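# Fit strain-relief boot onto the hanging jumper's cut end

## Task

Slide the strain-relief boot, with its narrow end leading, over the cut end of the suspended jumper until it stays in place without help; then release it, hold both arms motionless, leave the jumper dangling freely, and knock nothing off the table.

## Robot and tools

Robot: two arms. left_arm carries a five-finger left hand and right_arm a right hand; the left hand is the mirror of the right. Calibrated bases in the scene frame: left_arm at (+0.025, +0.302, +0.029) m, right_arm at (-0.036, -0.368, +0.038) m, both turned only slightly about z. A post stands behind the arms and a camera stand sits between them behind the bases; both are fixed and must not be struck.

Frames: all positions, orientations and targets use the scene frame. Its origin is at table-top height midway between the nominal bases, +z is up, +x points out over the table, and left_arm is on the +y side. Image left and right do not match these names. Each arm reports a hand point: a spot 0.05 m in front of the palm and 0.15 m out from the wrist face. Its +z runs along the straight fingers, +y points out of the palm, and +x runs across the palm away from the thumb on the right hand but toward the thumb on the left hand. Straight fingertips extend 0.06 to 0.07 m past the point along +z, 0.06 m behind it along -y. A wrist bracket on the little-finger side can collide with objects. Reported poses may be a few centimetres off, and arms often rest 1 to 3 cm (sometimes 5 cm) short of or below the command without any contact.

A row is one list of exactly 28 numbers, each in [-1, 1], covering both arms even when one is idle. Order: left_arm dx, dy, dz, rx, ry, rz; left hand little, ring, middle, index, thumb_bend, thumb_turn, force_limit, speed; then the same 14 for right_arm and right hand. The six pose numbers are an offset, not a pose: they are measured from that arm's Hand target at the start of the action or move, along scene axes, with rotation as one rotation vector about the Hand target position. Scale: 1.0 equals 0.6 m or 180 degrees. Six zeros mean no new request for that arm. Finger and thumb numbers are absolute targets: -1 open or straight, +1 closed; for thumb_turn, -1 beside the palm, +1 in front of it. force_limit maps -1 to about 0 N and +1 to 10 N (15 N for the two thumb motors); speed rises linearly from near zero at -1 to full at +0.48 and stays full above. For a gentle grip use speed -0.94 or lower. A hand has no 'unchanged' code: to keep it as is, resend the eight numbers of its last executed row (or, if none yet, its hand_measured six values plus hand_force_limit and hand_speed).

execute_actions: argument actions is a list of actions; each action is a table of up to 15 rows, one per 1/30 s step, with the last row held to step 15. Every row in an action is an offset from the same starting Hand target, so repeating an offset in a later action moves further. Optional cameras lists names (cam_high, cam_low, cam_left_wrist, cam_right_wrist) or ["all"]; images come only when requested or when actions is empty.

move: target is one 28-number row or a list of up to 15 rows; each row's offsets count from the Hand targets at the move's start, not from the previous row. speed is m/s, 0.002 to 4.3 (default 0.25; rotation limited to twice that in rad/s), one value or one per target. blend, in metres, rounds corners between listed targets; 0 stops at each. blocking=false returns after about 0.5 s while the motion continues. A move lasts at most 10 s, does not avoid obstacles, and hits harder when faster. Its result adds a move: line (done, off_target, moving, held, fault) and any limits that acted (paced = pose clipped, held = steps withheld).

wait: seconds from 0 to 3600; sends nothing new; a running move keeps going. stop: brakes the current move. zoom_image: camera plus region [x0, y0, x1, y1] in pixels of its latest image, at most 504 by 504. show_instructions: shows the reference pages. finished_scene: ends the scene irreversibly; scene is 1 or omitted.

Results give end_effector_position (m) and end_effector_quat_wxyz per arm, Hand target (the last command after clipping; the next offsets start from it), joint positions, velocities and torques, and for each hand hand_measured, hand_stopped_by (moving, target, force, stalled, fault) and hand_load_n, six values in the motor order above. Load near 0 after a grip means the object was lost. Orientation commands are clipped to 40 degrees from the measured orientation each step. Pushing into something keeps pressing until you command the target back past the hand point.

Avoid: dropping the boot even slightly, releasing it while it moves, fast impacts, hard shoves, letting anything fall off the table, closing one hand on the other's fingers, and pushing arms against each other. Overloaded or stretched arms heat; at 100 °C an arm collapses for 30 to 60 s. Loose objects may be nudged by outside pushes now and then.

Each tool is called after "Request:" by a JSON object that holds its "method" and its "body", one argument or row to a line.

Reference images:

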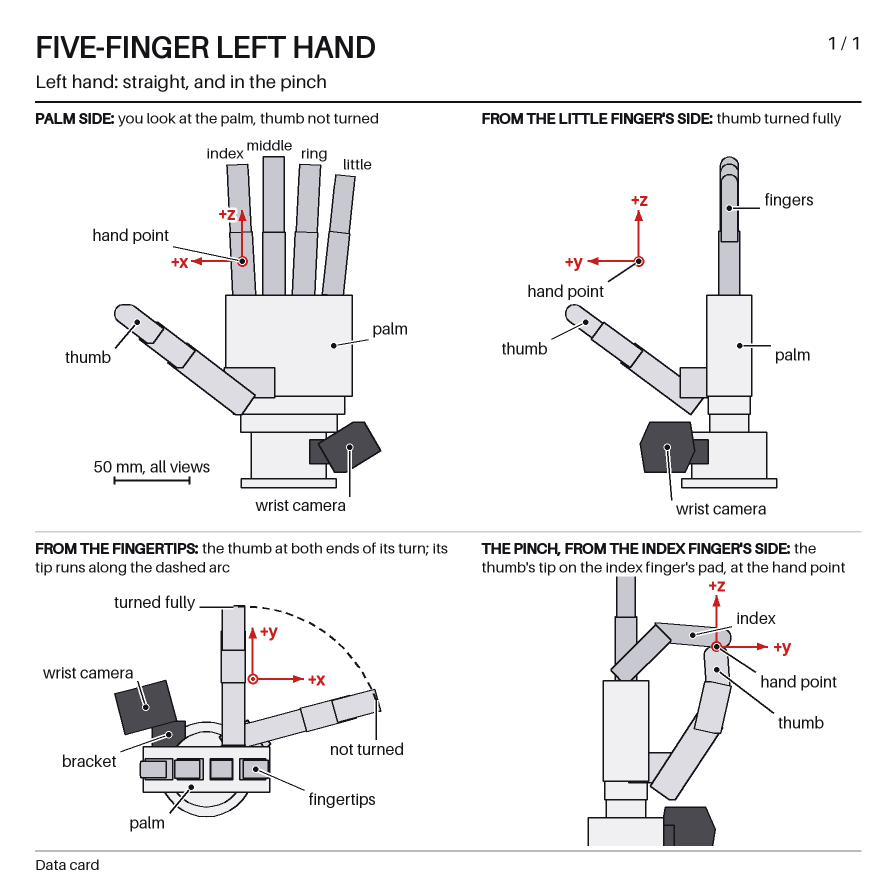

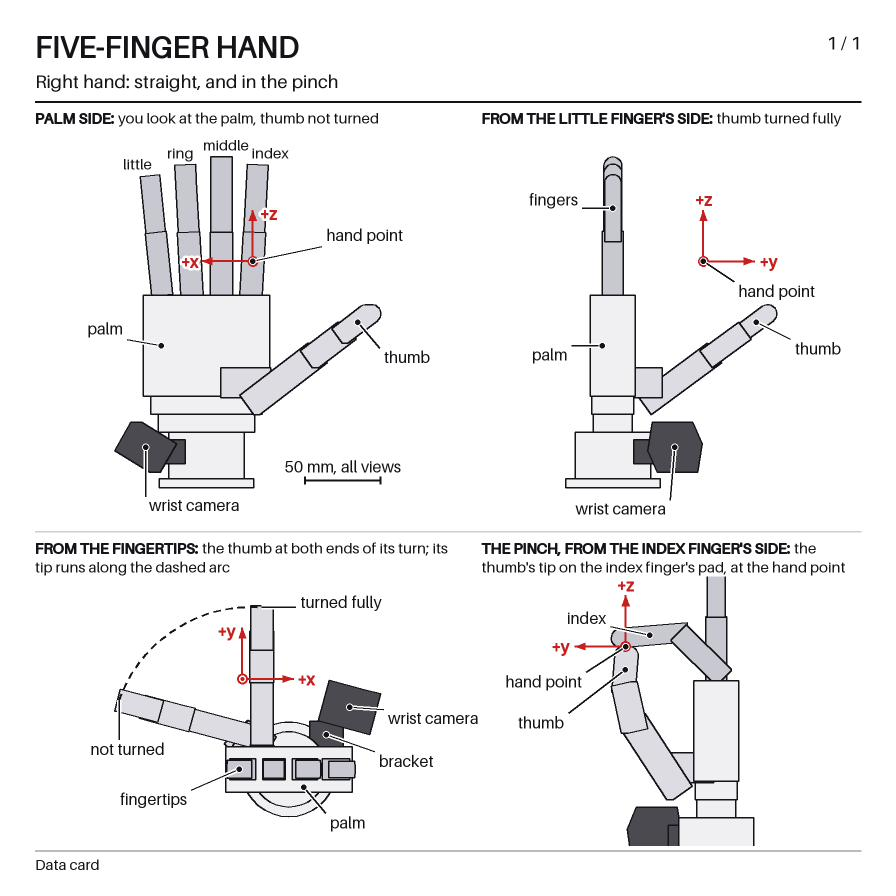

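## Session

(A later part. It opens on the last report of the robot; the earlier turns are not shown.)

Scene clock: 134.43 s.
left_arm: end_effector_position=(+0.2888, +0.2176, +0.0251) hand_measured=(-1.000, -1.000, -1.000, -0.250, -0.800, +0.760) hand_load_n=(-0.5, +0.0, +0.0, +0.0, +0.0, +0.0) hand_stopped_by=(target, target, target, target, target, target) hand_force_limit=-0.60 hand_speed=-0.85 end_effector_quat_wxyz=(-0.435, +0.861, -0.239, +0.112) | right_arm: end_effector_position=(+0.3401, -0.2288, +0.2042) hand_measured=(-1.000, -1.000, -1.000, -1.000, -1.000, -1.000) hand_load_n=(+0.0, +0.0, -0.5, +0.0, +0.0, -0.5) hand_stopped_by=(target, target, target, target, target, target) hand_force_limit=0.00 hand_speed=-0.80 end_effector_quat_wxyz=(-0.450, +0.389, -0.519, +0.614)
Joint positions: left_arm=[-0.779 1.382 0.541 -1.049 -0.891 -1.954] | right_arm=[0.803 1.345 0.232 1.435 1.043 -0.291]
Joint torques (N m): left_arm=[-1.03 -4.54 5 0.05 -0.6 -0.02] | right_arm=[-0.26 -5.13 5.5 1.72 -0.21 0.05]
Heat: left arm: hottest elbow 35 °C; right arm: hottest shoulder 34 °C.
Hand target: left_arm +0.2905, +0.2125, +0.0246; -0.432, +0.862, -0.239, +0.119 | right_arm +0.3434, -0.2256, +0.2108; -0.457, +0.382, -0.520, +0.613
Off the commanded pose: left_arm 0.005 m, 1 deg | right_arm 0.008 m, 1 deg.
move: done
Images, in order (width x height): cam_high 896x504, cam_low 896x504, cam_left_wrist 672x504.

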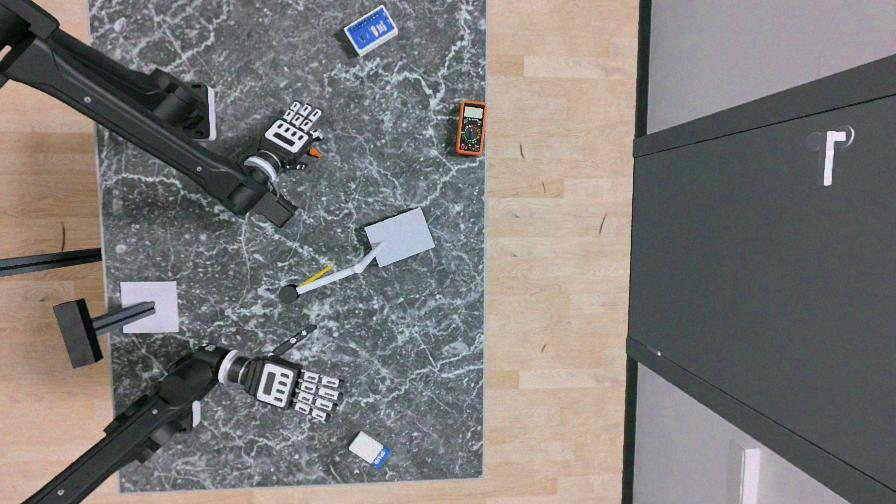

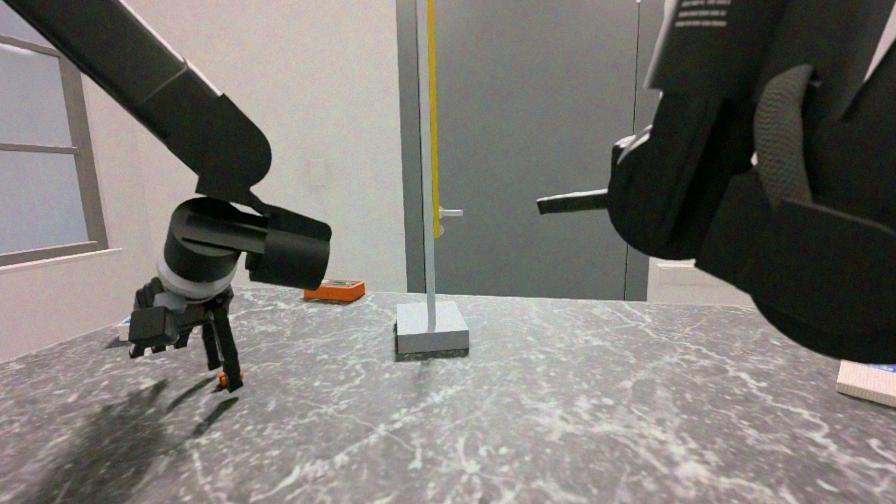

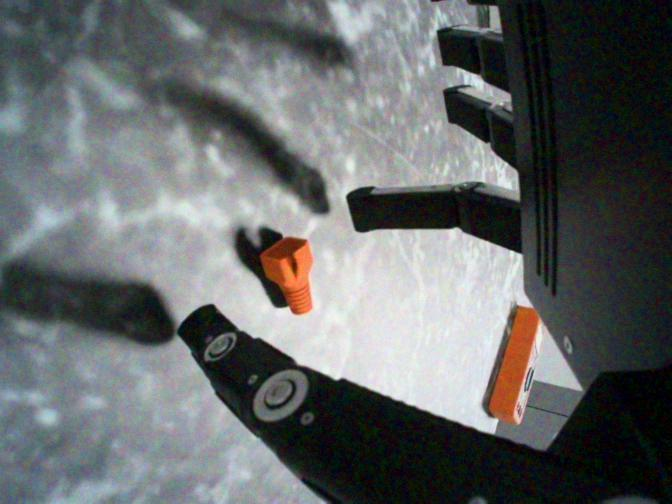

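Request:
{"method": "move", "body": {
  "target": [
    [0,0,-0.012,0,0,0,-1,-1,-1,-0.2,-0.7,0.76,-0.6,-0.85,0,0,0,0,0,0,-1,-1,-1,-1,-1,-1,0,-0.8],
    [0,0,-0.011,0,0,0,-1,-1,-1,0.3,-0.25,0.76,-0.6,-0.9,0,0,0,0,0,0,-1,-1,-1,-1,-1,-1,0,-0.8]
  ],
  "speed": 0.06,
  "cameras": ["cam_low","cam_left_wrist","cam_high"]
}}

Request:
{"method": "zoom_image", "body": {
  "camera": "cam_left_wrist",
  "region": [200, 180, 400, 340]
}}

Request:
{"method": "zoom_image", "body": {
  "camera": "cam_low",
  "region": [170, 320, 260, 400]
}}

Request:
{"method": "zoom_image", "body": {
  "camera": "cam_high",
  "region": [270, 110, 340, 180]
}}

Scene clock: 138.63 s.
left_arm: end_effector_position=(+0.2892, +0.2172, +0.0184) hand_measured=(-1.000, -1.000, -1.000, +0.256, -0.462, +0.760) hand_load_n=(+0.0, +0.0, +0.0, +3.0, +3.0, -0.5) hand_stopped_by=(target, target, target, force, force, target) hand_force_limit=-0.60 hand_speed=-0.90 end_effector_quat_wxyz=(-0.435, +0.861, -0.238, +0.113) | right_arm: end_effector_position=(+0.3401, -0.2288, +0.2042) hand_measured=(-1.000, -1.000, -1.000, -1.000, -1.000, -1.000) hand_load_n=(+0.0, +0.0, +0.0, +0.0, +0.0, -0.5) hand_stopped_by=(target, target, target, target, target, target) hand_force_limit=0.00 hand_speed=-0.80 end_effector_quat_wxyz=(-0.450, +0.389, -0.519, +0.614)
Joint positions: left_arm=[-0.779 1.403 0.535 -1.021 -0.891 -1.954] | right_arm=[0.803 1.345 0.232 1.435 1.043 -0.291]
Joint torques (N m): left_arm=[-0.91 -4.84 4.85 -0.12 -0.6 -0.02] | right_arm=[0.62 -4.78 5.44 1.8 -0.17 0.06]
Heat: left arm: hottest elbow 34 °C; right arm: hottest shoulder 34 °C.
Hand target: left_arm +0.2906, +0.2124, +0.0181; -0.432, +0.862, -0.239, +0.119 | right_arm +0.3434, -0.2256, +0.2108; -0.457, +0.382, -0.520, +0.613
Off the commanded pose: left_arm 0.005 m, 1 deg | right_arm 0.008 m, 1 deg.
move: done
Images, in order (width x height): cam_high 896x504, cam_low 896x504, cam_left_wrist 672x504.

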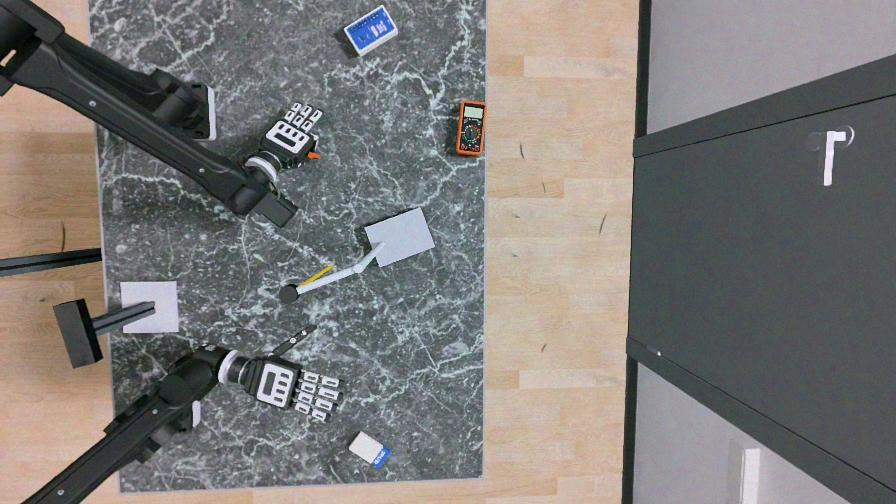

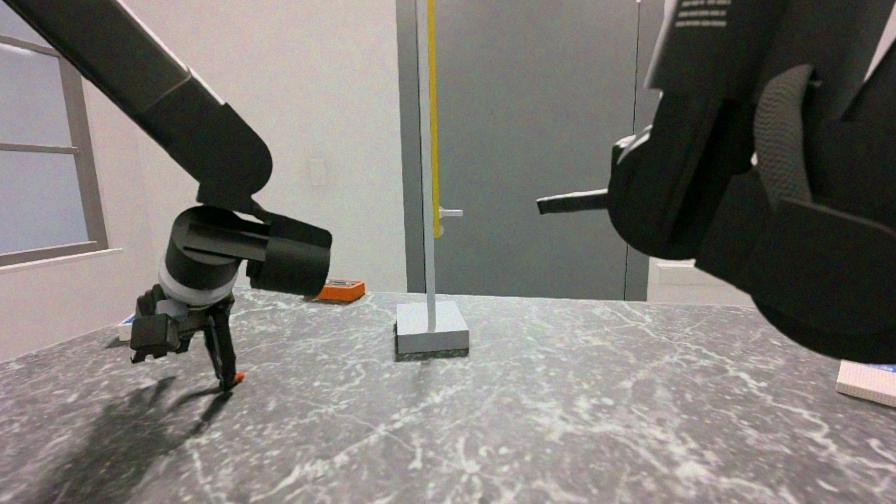

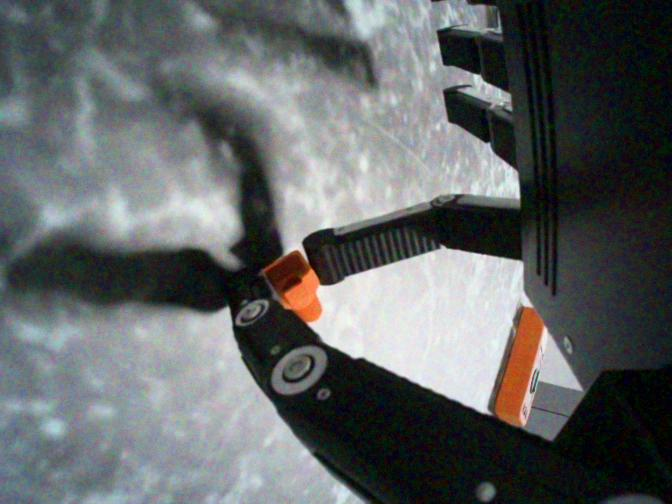

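Scaled by 2.520 from the camera's image (finer frame: 960x720).

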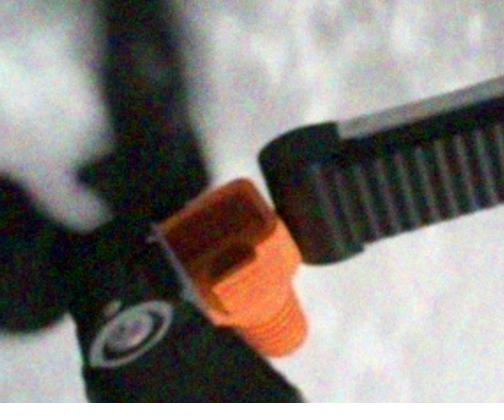

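Scaled by 5.600.

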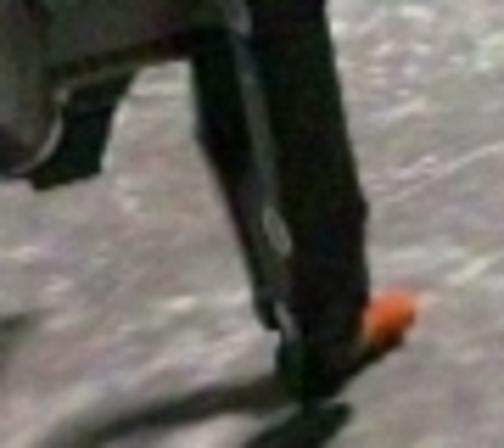

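Scaled by 7.200.

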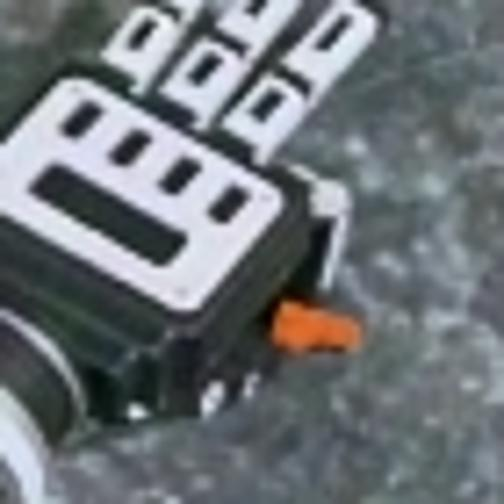

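Request:
{"method": "move", "body": {
  "target": [0,0,0.002,0,0,0,-1,-1,-1,-0.1,-0.75,0.76,-0.6,-0.85,0,0,0,0,0,0,-1,-1,-1,-1,-1,-1,0,-0.8],
  "speed": 0.06
}}

Request:
{"method": "move", "body": {
  "target": [0.006,-0.003,0,0,0,0,-1,-1,-1,-0.1,-0.75,0.92,-0.6,-0.85,0,0,0,0,0,0,-1,-1,-1,-1,-1,-1,0,-0.8],
  "speed": 0.06,
  "cameras": ["cam_low","cam_left_wrist","cam_high"]
}}

Request:
{"method": "zoom_image", "body": {
  "camera": "cam_left_wrist",
  "region": [150, 160, 400, 360]
}}

Request:
{"method": "zoom_image", "body": {
  "camera": "cam_high",
  "region": [270, 110, 340, 180]
}}

Scene clock: 143.60 s.
left_arm: end_effector_position=(+0.2892, +0.2172, +0.0184) hand_measured=(-1.000, -1.000, -1.000, -0.100, -0.750, +0.760) hand_load_n=(+0.0, +0.0, +0.0, +0.0, +0.0, +0.0) hand_stopped_by=(target, target, target, target, target, target) hand_force_limit=-0.60 hand_speed=-0.85 end_effector_quat_wxyz=(-0.435, +0.861, -0.238, +0.113) | right_arm: end_effector_position=(+0.3401, -0.2288, +0.2042) hand_measured=(-1.000, -1.000, -1.000, -1.000, -1.000, -1.000) hand_load_n=(+0.0, +0.0, +0.0, -0.5, +0.0, -0.5) hand_stopped_by=(target, target, target, target, target, target) hand_force_limit=0.00 hand_speed=-0.80 end_effector_quat_wxyz=(-0.450, +0.389, -0.519, +0.614)
Joint positions: left_arm=[-0.779 1.403 0.535 -1.021 -0.891 -1.954] | right_arm=[0.803 1.345 0.232 1.435 1.043 -0.291]
Joint torques (N m): left_arm=[-0.85 -4.89 4.9 -0.27 -0.61 -0.03] | right_arm=[-0.32 -4.66 5.34 1.68 -0.19 0.07]
Heat: left arm: hottest elbow 34 °C; right arm: hottest shoulder 34 °C.
Hand target: left_arm +0.2906, +0.2124, +0.0193; -0.432, +0.862, -0.239, +0.119 | right_arm +0.3434, -0.2256, +0.2108; -0.457, +0.382, -0.520, +0.613
Off the commanded pose: left_arm 0.005 m, 1 deg | right_arm 0.008 m, 1 deg.
move: done

Scene clock: 144.43 s.
left_arm: end_effector_position=(+0.2892, +0.2172, +0.0183) hand_measured=(-1.000, -1.000, -1.000, -0.100, -0.750, +0.920) hand_load_n=(+0.0, +0.0, +0.0, +0.0, +0.0, +0.0) hand_stopped_by=(target, target, target, target, target, target) hand_force_limit=-0.60 hand_speed=-0.85 end_effector_quat_wxyz=(-0.435, +0.861, -0.238, +0.112) | right_arm: end_effector_position=(+0.3401, -0.2288, +0.2042) hand_measured=(-1.000, -1.000, -1.000, -1.000, -1.000, -1.000) hand_load_n=(+0.0, +0.0, +0.0, +0.0, +0.0, -0.5) hand_stopped_by=(target, target, target, target, target, target) hand_force_limit=0.00 hand_speed=-0.80 end_effector_quat_wxyz=(-0.450, +0.389, -0.519, +0.614)
Joint positions: left_arm=[-0.779 1.403 0.535 -1.021 -0.891 -1.954] | right_arm=[0.803 1.345 0.232 1.435 1.043 -0.291]
Joint torques (N m): left_arm=[-0.56 -4.25 5.57 -0.08 -0.67 0.05] | right_arm=[-0.21 -4.78 5.38 1.96 -0.17 0.1]
Heat: left arm: hottest elbow 34 °C; right arm: hottest shoulder 34 °C.
Hand target: left_arm +0.2942, +0.2106, +0.0192; -0.432, +0.862, -0.239, +0.119 | right_arm +0.3434, -0.2256, +0.2108; -0.457, +0.382, -0.520, +0.613
Off the commanded pose: left_arm 0.008 m, 1 deg | right_arm 0.008 m, 1 deg.
move: done
Images, in order (width x height): cam_high 896x504, cam_low 896x504, cam_left_wrist 672x504.

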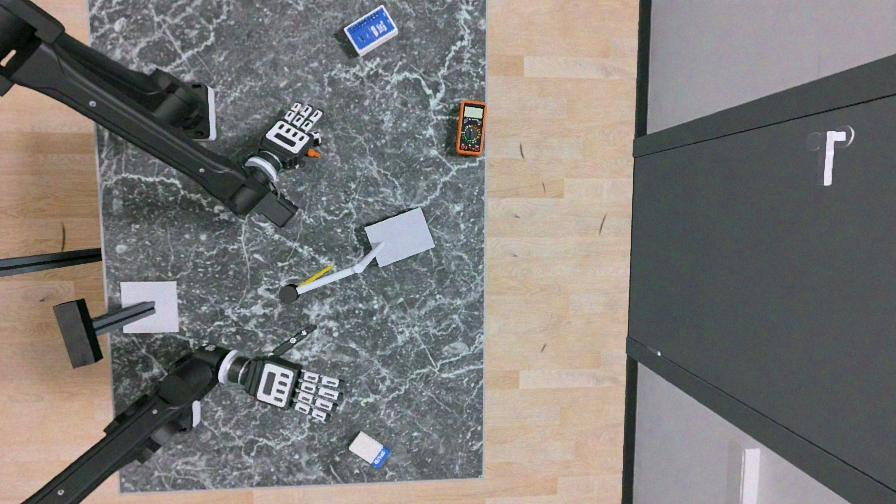

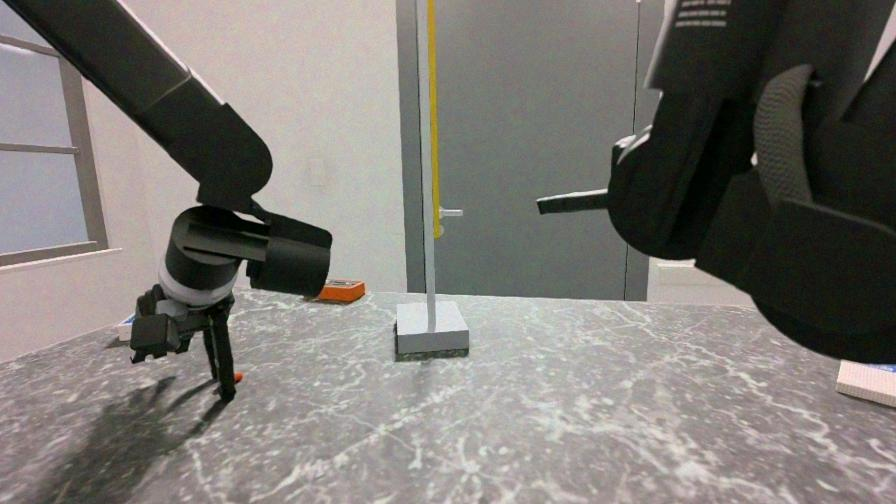

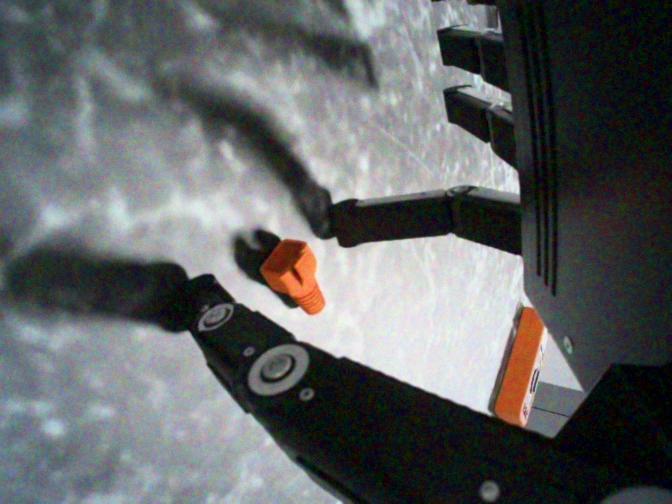

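Scaled by 2.016 from the camera's image (finer frame: 960x720).

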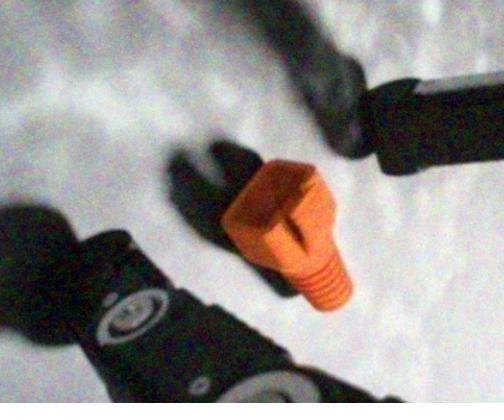

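Scaled by 7.200.

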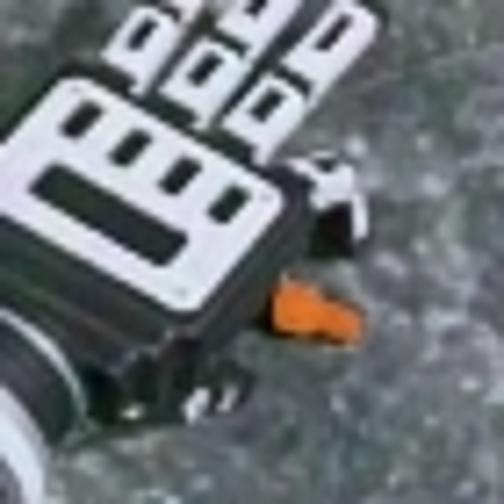

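Request:
{"method": "move", "body": {
  "target": [0.008,-0.0045,0.002,0,0,0,-1,-1,-1,-0.1,-0.75,0.92,-0.6,-0.85,0,0,0,0,0,0,-1,-1,-1,-1,-1,-1,0,-0.8],
  "speed": 0.06
}}

Scene clock: 145.43 s.
left_arm: end_effector_position=(+0.2890, +0.2177, +0.0175) hand_measured=(-1.000, -1.000, -1.000, -0.100, -0.750, +0.920) hand_load_n=(+0.0, +0.0, +0.0, +0.0, +0.5, +0.0) hand_stopped_by=(target, target, target, target, target, target) hand_force_limit=-0.60 hand_speed=-0.85 end_effector_quat_wxyz=(-0.436, +0.860, -0.239, +0.111) | right_arm: end_effector_position=(+0.3401, -0.2288, +0.2042) hand_measured=(-1.000, -1.000, -1.000, -1.000, -1.000, -1.000) hand_load_n=(+0.0, +0.0, +0.0, -0.5, +0.0, +0.0) hand_stopped_by=(target, target, target, target, target, target) hand_force_limit=0.00 hand_speed=-0.80 end_effector_quat_wxyz=(-0.450, +0.389, -0.519, +0.614)
Joint positions: left_arm=[-0.779 1.408 0.535 -1.021 -0.892 -1.954] | right_arm=[0.803 1.345 0.232 1.435 1.043 -0.291]
Joint torques (N m): left_arm=[-0.03 -4.19 6.45 -0.1 -0.69 0.12] | right_arm=[-0.32 -5.19 5.45 1.66 -0.2 0.09]
Heat: left arm: hottest elbow 34 °C; right arm: hottest shoulder 34 °C.
Hand target: left_arm +0.2989, +0.2080, +0.0204; -0.432, +0.862, -0.239, +0.119 | right_arm +0.3434, -0.2256, +0.2108; -0.457, +0.382, -0.520, +0.613
Off the commanded pose: left_arm 0.014 m, 1 deg | right_arm 0.008 m, 1 deg.
move: off_target (left_arm)

Request:
{"method": "move", "body": {
  "target": [
    [0,0,0.02,0,0,0,-1,-1,-1,-0.1,-0.75,0.92,-0.6,-0.85,0,0,0,0,0,0,-1,-1,-1,-1,-1,-1,0,-0.8],
    [-0.005,0.003,-0.001,0,0,0,-1,-1,-1,-0.1,-0.75,0.92,-0.6,-0.85,0,0,0,0,0,0,-1,-1,-1,-1,-1,-1,0,-0.8]
  ],
  "speed": 0.06,
  "cameras": ["cam_low","cam_left_wrist","cam_high"]
}}

Request:
{"method": "zoom_image", "body": {
  "camera": "cam_left_wrist",
  "region": [150, 160, 400, 360]
}}

Scene clock: 147.50 s.
left_arm: end_effector_position=(+0.2907, +0.2160, +0.0190) hand_measured=(-1.000, -1.000, -1.000, -0.100, -0.750, +0.920) hand_load_n=(+0.0, -0.5, +0.0, +0.0, +0.0, +0.0) hand_stopped_by=(target, target, target, target, target, target) hand_force_limit=-0.60 hand_speed=-0.85 end_effector_quat_wxyz=(-0.435, +0.861, -0.238, +0.113) | right_arm: end_effector_position=(+0.3401, -0.2288, +0.2042) hand_measured=(-1.000, -1.000, -1.000, -1.000, -1.000, -1.000) hand_load_n=(+0.0, +0.0, +0.0, +0.0, +0.0, +0.0) hand_stopped_by=(target, target, target, target, target, target) hand_force_limit=0.00 hand_speed=-0.80 end_effector_quat_wxyz=(-0.450, +0.389, -0.519, +0.614)
Joint positions: left_arm=[-0.779 1.406 0.541 -1.023 -0.892 -1.954] | right_arm=[0.803 1.345 0.232 1.435 1.043 -0.291]
Joint torques (N m): left_arm=[-0.26 -4.6 5.55 -0.01 -0.66 0.07] | right_arm=[0.15 -4.66 5.49 1.89 -0.25 0.1]
Heat: left arm: hottest elbow 34 °C; right arm: hottest shoulder 34 °C.
Hand target: left_arm +0.2959, +0.2099, +0.0198; -0.432, +0.862, -0.239, +0.119 | right_arm +0.3434, -0.2256, +0.2108; -0.457, +0.382, -0.520, +0.613
Off the commanded pose: left_arm 0.008 m, 1 deg | right_arm 0.008 m, 1 deg.
move: done
Images, in order (width x height): cam_high 896x504, cam_low 896x504, cam_left_wrist 672x504.

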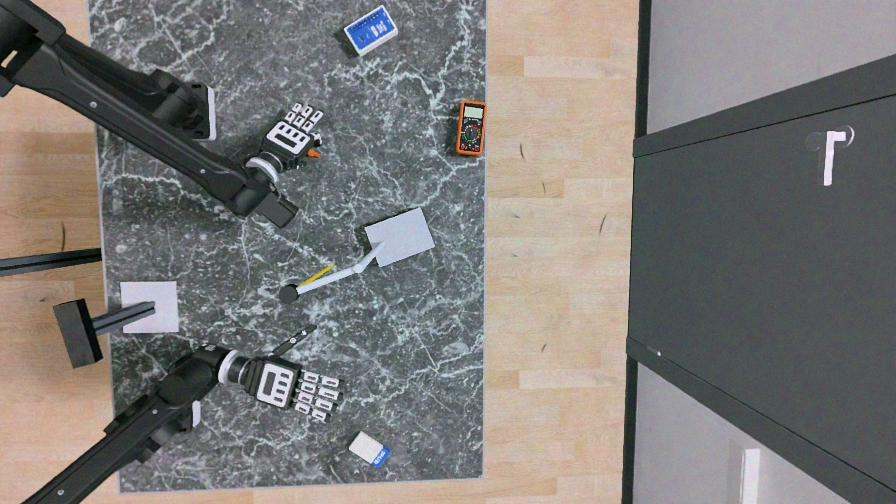

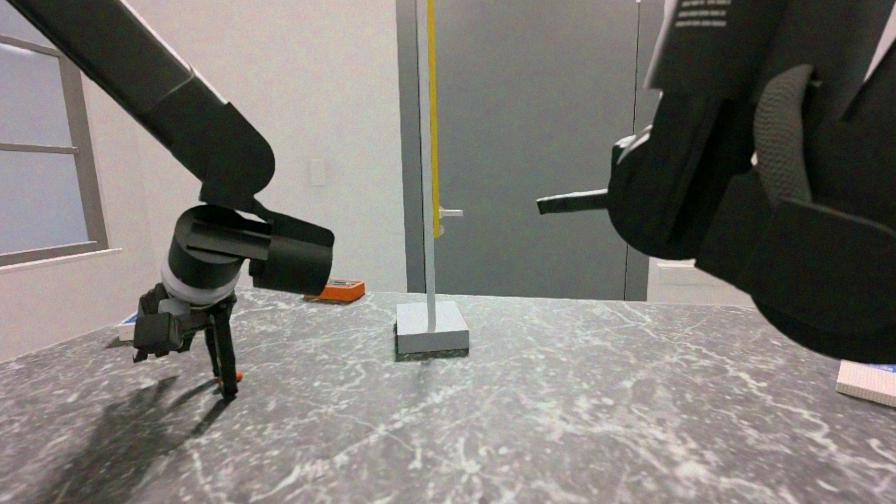

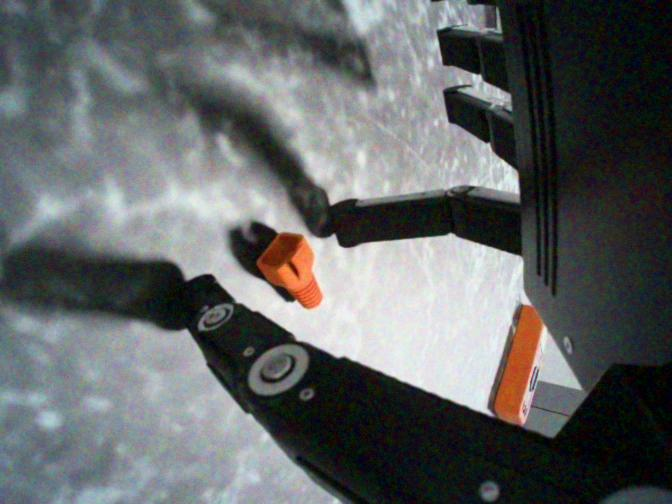

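Scaled by 2.016 from the camera's image (finer frame: 960x720).

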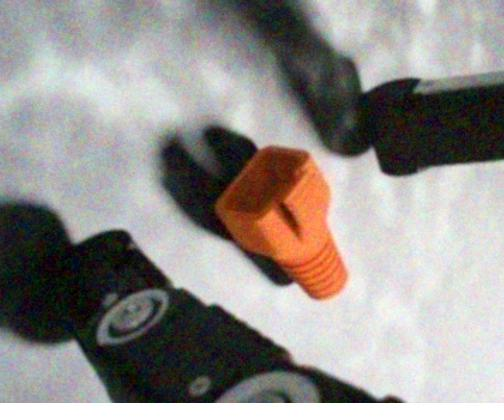

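Request:
{"method": "move", "body": {
  "target": [0,0,0,0,0,0,-1,-1,-1,0.35,-0.25,0.92,-0.6,-0.9,0,0,0,0,0,0,-1,-1,-1,-1,-1,-1,0,-0.8],
  "speed": 0.06,
  "cameras": ["cam_low","cam_left_wrist","cam_high"]
}}

Request:
{"method": "zoom_image", "body": {
  "camera": "cam_left_wrist",
  "region": [200, 180, 400, 340]
}}

Request:
{"method": "zoom_image", "body": {
  "camera": "cam_high",
  "region": [270, 110, 340, 180]
}}

Scene clock: 151.20 s.
left_arm: end_effector_position=(+0.2907, +0.2160, +0.0190) hand_measured=(-1.000, -1.000, -1.000, +0.350, -0.382, +0.920) hand_load_n=(+0.0, +0.0, +0.0, +1.0, +3.0, +0.5) hand_stopped_by=(target, target, target, target, force, target) hand_force_limit=-0.60 hand_speed=-0.90 end_effector_quat_wxyz=(-0.435, +0.861, -0.238, +0.113) | right_arm: end_effector_position=(+0.3401, -0.2288, +0.2042) hand_measured=(-1.000, -1.000, -1.000, -1.000, -1.000, -1.000) hand_load_n=(+0.0, +0.0, +0.0, +0.0, +0.0, +0.0) hand_stopped_by=(target, target, target, target, target, target) hand_force_limit=0.00 hand_speed=-0.80 end_effector_quat_wxyz=(-0.450, +0.389, -0.519, +0.614)
Joint positions: left_arm=[-0.779 1.406 0.541 -1.023 -0.892 -1.954] | right_arm=[0.803 1.345 0.232 1.435 1.043 -0.291]
Joint torques (N m): left_arm=[-0.5 -4.54 5.49 0.02 -0.67 0.09] | right_arm=[-0.21 -5.36 5.44 1.72 -0.21 0.08]
Heat: left arm: hottest elbow 34 °C; right arm: hottest shoulder 34 °C.
Hand target: left_arm +0.2958, +0.2099, +0.0198; -0.432, +0.862, -0.239, +0.119 | right_arm +0.3434, -0.2256, +0.2108; -0.457, +0.382, -0.520, +0.613
Off the commanded pose: left_arm 0.008 m, 1 deg | right_arm 0.008 m, 1 deg.
move: done
Images, in order (width x height): cam_high 896x504, cam_low 896x504, cam_left_wrist 672x504.

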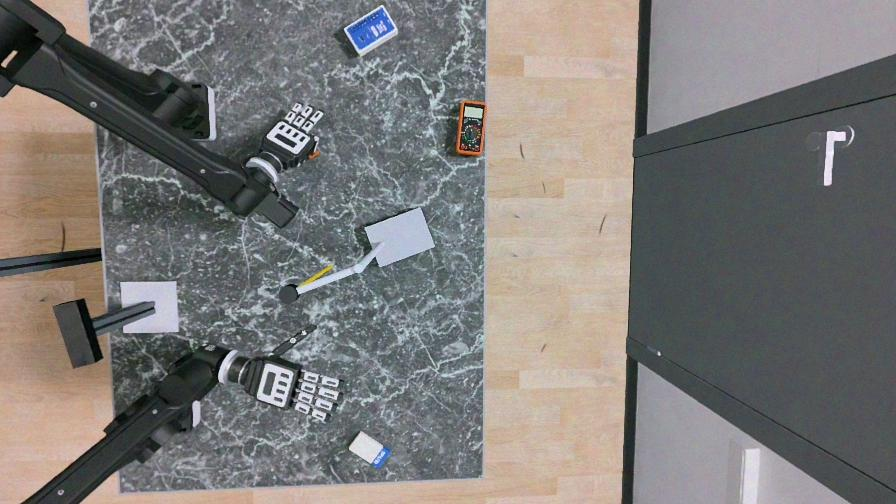

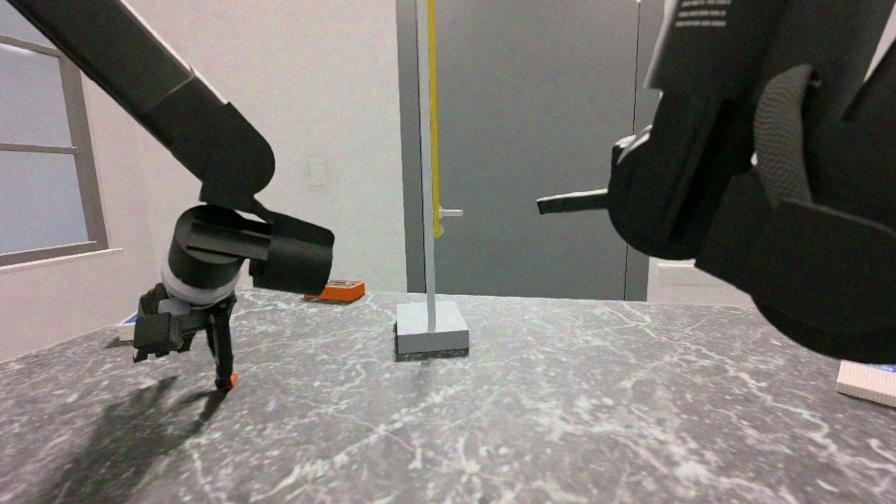

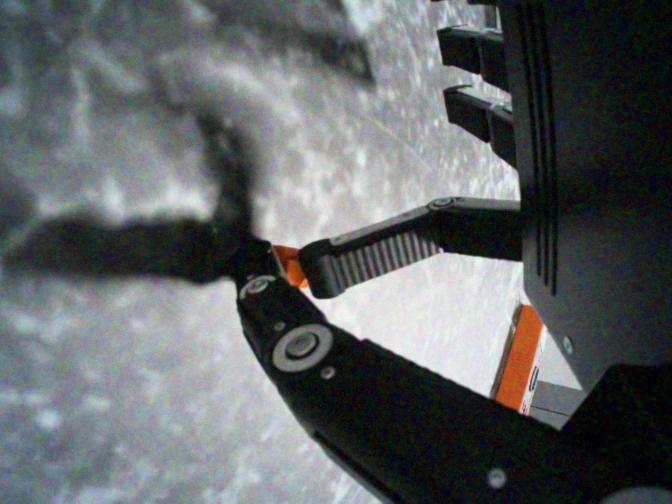

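Scaled by 2.520 from the camera's image (finer frame: 960x720).

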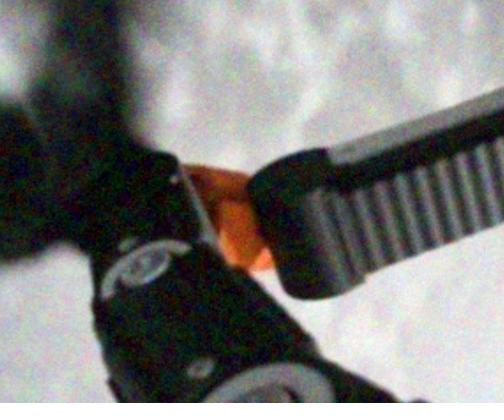

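Scaled by 7.200.

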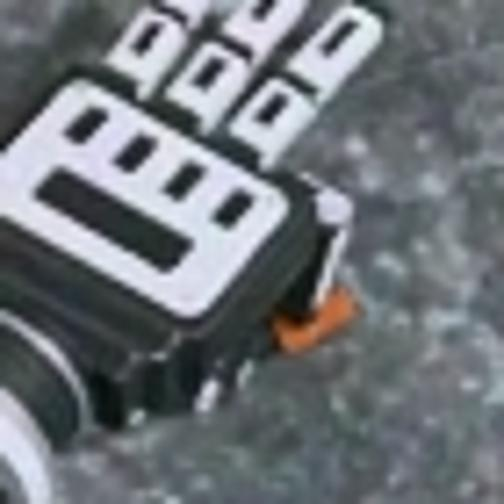

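Request:
{"method": "zoom_image", "body": {
  "camera": "cam_low",
  "region": [200, 350, 260, 400]
}}

Request:
{"method": "zoom_image", "body": {
  "camera": "cam_left_wrist",
  "region": [240, 220, 350, 320]
}}

Request:
{"method": "zoom_image", "body": {
  "camera": "cam_high",
  "region": [295, 135, 330, 170]
}}

Scaled by 8.400.

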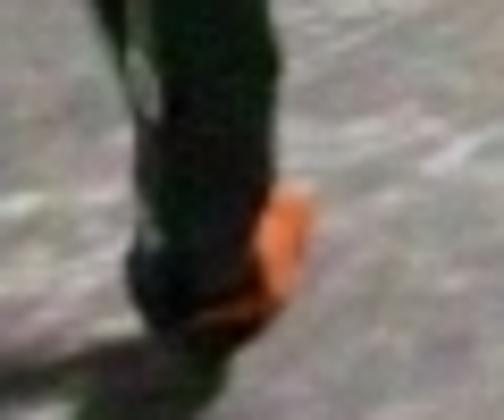

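Scaled by 4.582 from the camera's image (finer frame: 960x720).

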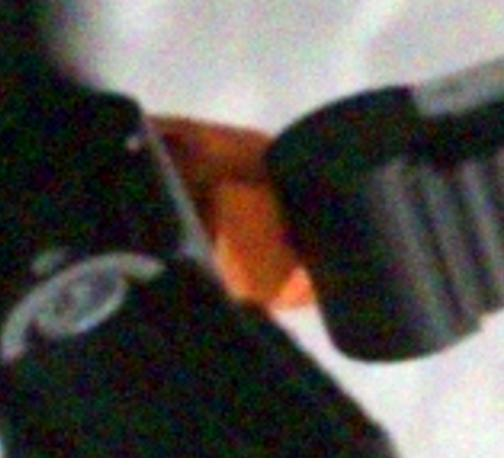

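Scaled by 14.400.

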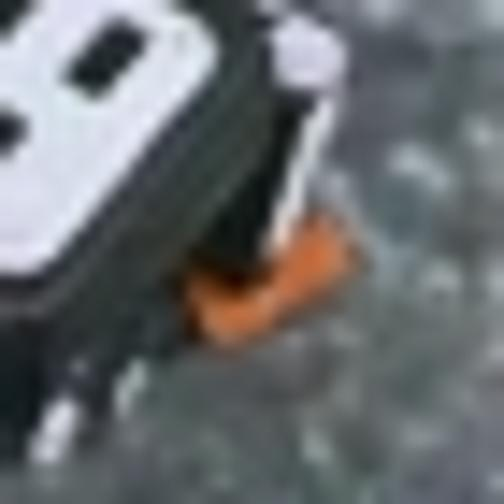

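Request:
{"method": "move", "body": {
  "target": [0.07,-0.005,0.002,0,0,-0.289,-1,-1,-1,0.35,-0.25,0.92,-0.6,-0.9,0,0,0,0,0,0,-1,-1,-1,-1,-1,-1,0,-0.8],
  "speed": 0.08,
  "cameras": ["cam_low","cam_left_wrist","cam_high"]
}}

Request:
{"method": "zoom_image", "body": {
  "camera": "cam_left_wrist",
  "region": [200, 180, 400, 340]
}}

Request:
{"method": "zoom_image", "body": {
  "camera": "cam_high",
  "region": [280, 120, 360, 200]
}}

Request:
{"method": "zoom_image", "body": {
  "camera": "cam_low",
  "region": [200, 320, 280, 400]
}}

Scene clock: 163.70 s.
left_arm: end_effector_position=(+0.3383, +0.2035, +0.0231) hand_measured=(-1.000, -1.000, -1.000, +0.350, -0.382, +0.920) hand_load_n=(+0.0, +0.0, +0.0, +0.0, +1.5, -0.5) hand_stopped_by=(target, target, target, target, force, target) hand_force_limit=-0.60 hand_speed=-0.90 end_effector_quat_wxyz=(-0.334, +0.672, -0.589, +0.298) | right_arm: end_effector_position=(+0.3401, -0.2288, +0.2042) hand_measured=(-1.000, -1.000, -1.000, -1.000, -1.000, -1.000) hand_load_n=(+0.0, +0.0, +0.0, +0.0, +0.0, -0.5) hand_stopped_by=(target, target, target, target, target, target) hand_force_limit=0.00 hand_speed=-0.80 end_effector_quat_wxyz=(-0.450, +0.389, -0.519, +0.614)
Joint positions: left_arm=[-0.415 1.079 0.217 0.148 -0.416 -0.346] | right_arm=[0.803 1.345 0.232 1.435 1.043 -0.291]
Joint torques (N m): left_arm=[0.73 -2.32 5.86 1.91 -0.02 0.19] | right_arm=[0.03 -5.36 5.38 1.58 -0.21 0.06]
Heat: left arm: hottest elbow 34 °C; right arm: hottest shoulder 34 °C.
Hand target: left_arm +0.3379, +0.2068, +0.0211; -0.336, +0.670, -0.592, +0.296 | right_arm +0.3434, -0.2256, +0.2108; -0.457, +0.382, -0.520, +0.613
Off the commanded pose: left_arm 0.004 m, 1 deg | right_arm 0.008 m, 1 deg.
move: done
Images, in order (width x height): cam_high 896x504, cam_low 896x504, cam_left_wrist 672x504.

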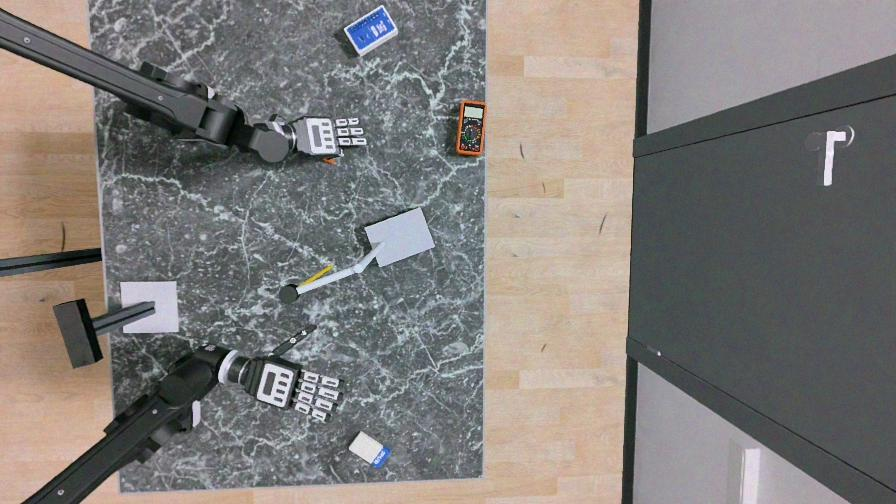

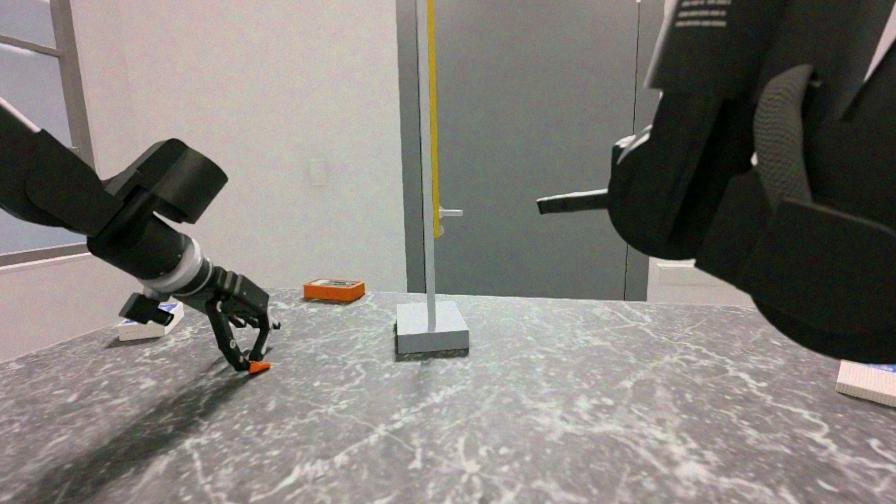

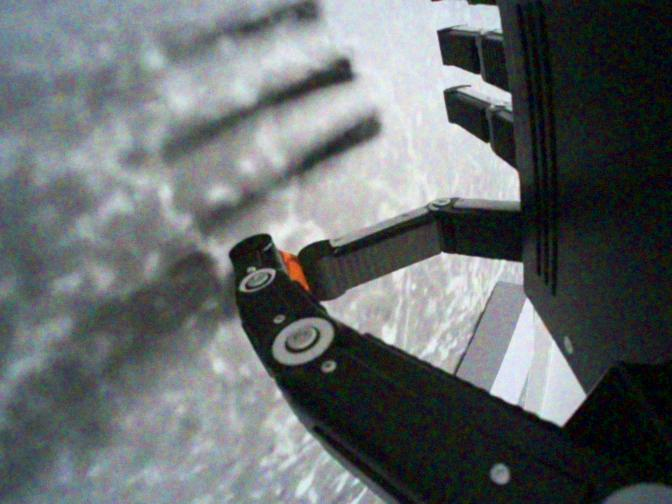

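Scaled by 2.520 from the camera's image (finer frame: 960x720).

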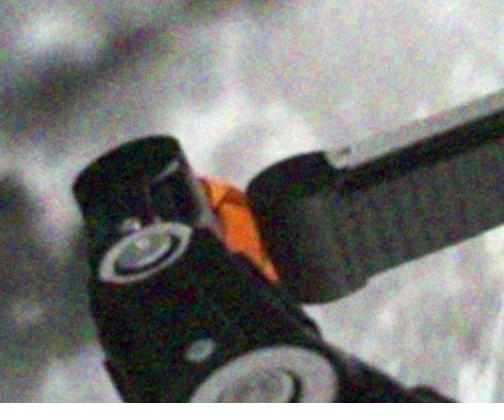

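Scaled by 6.300.

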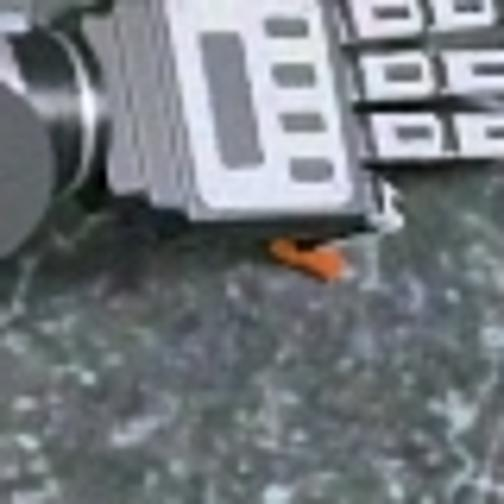

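Scaled by 6.300.

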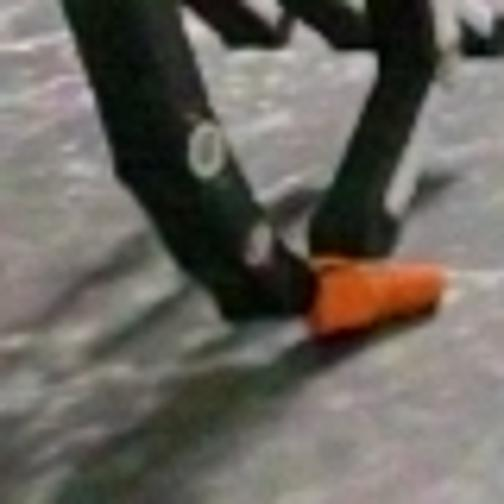

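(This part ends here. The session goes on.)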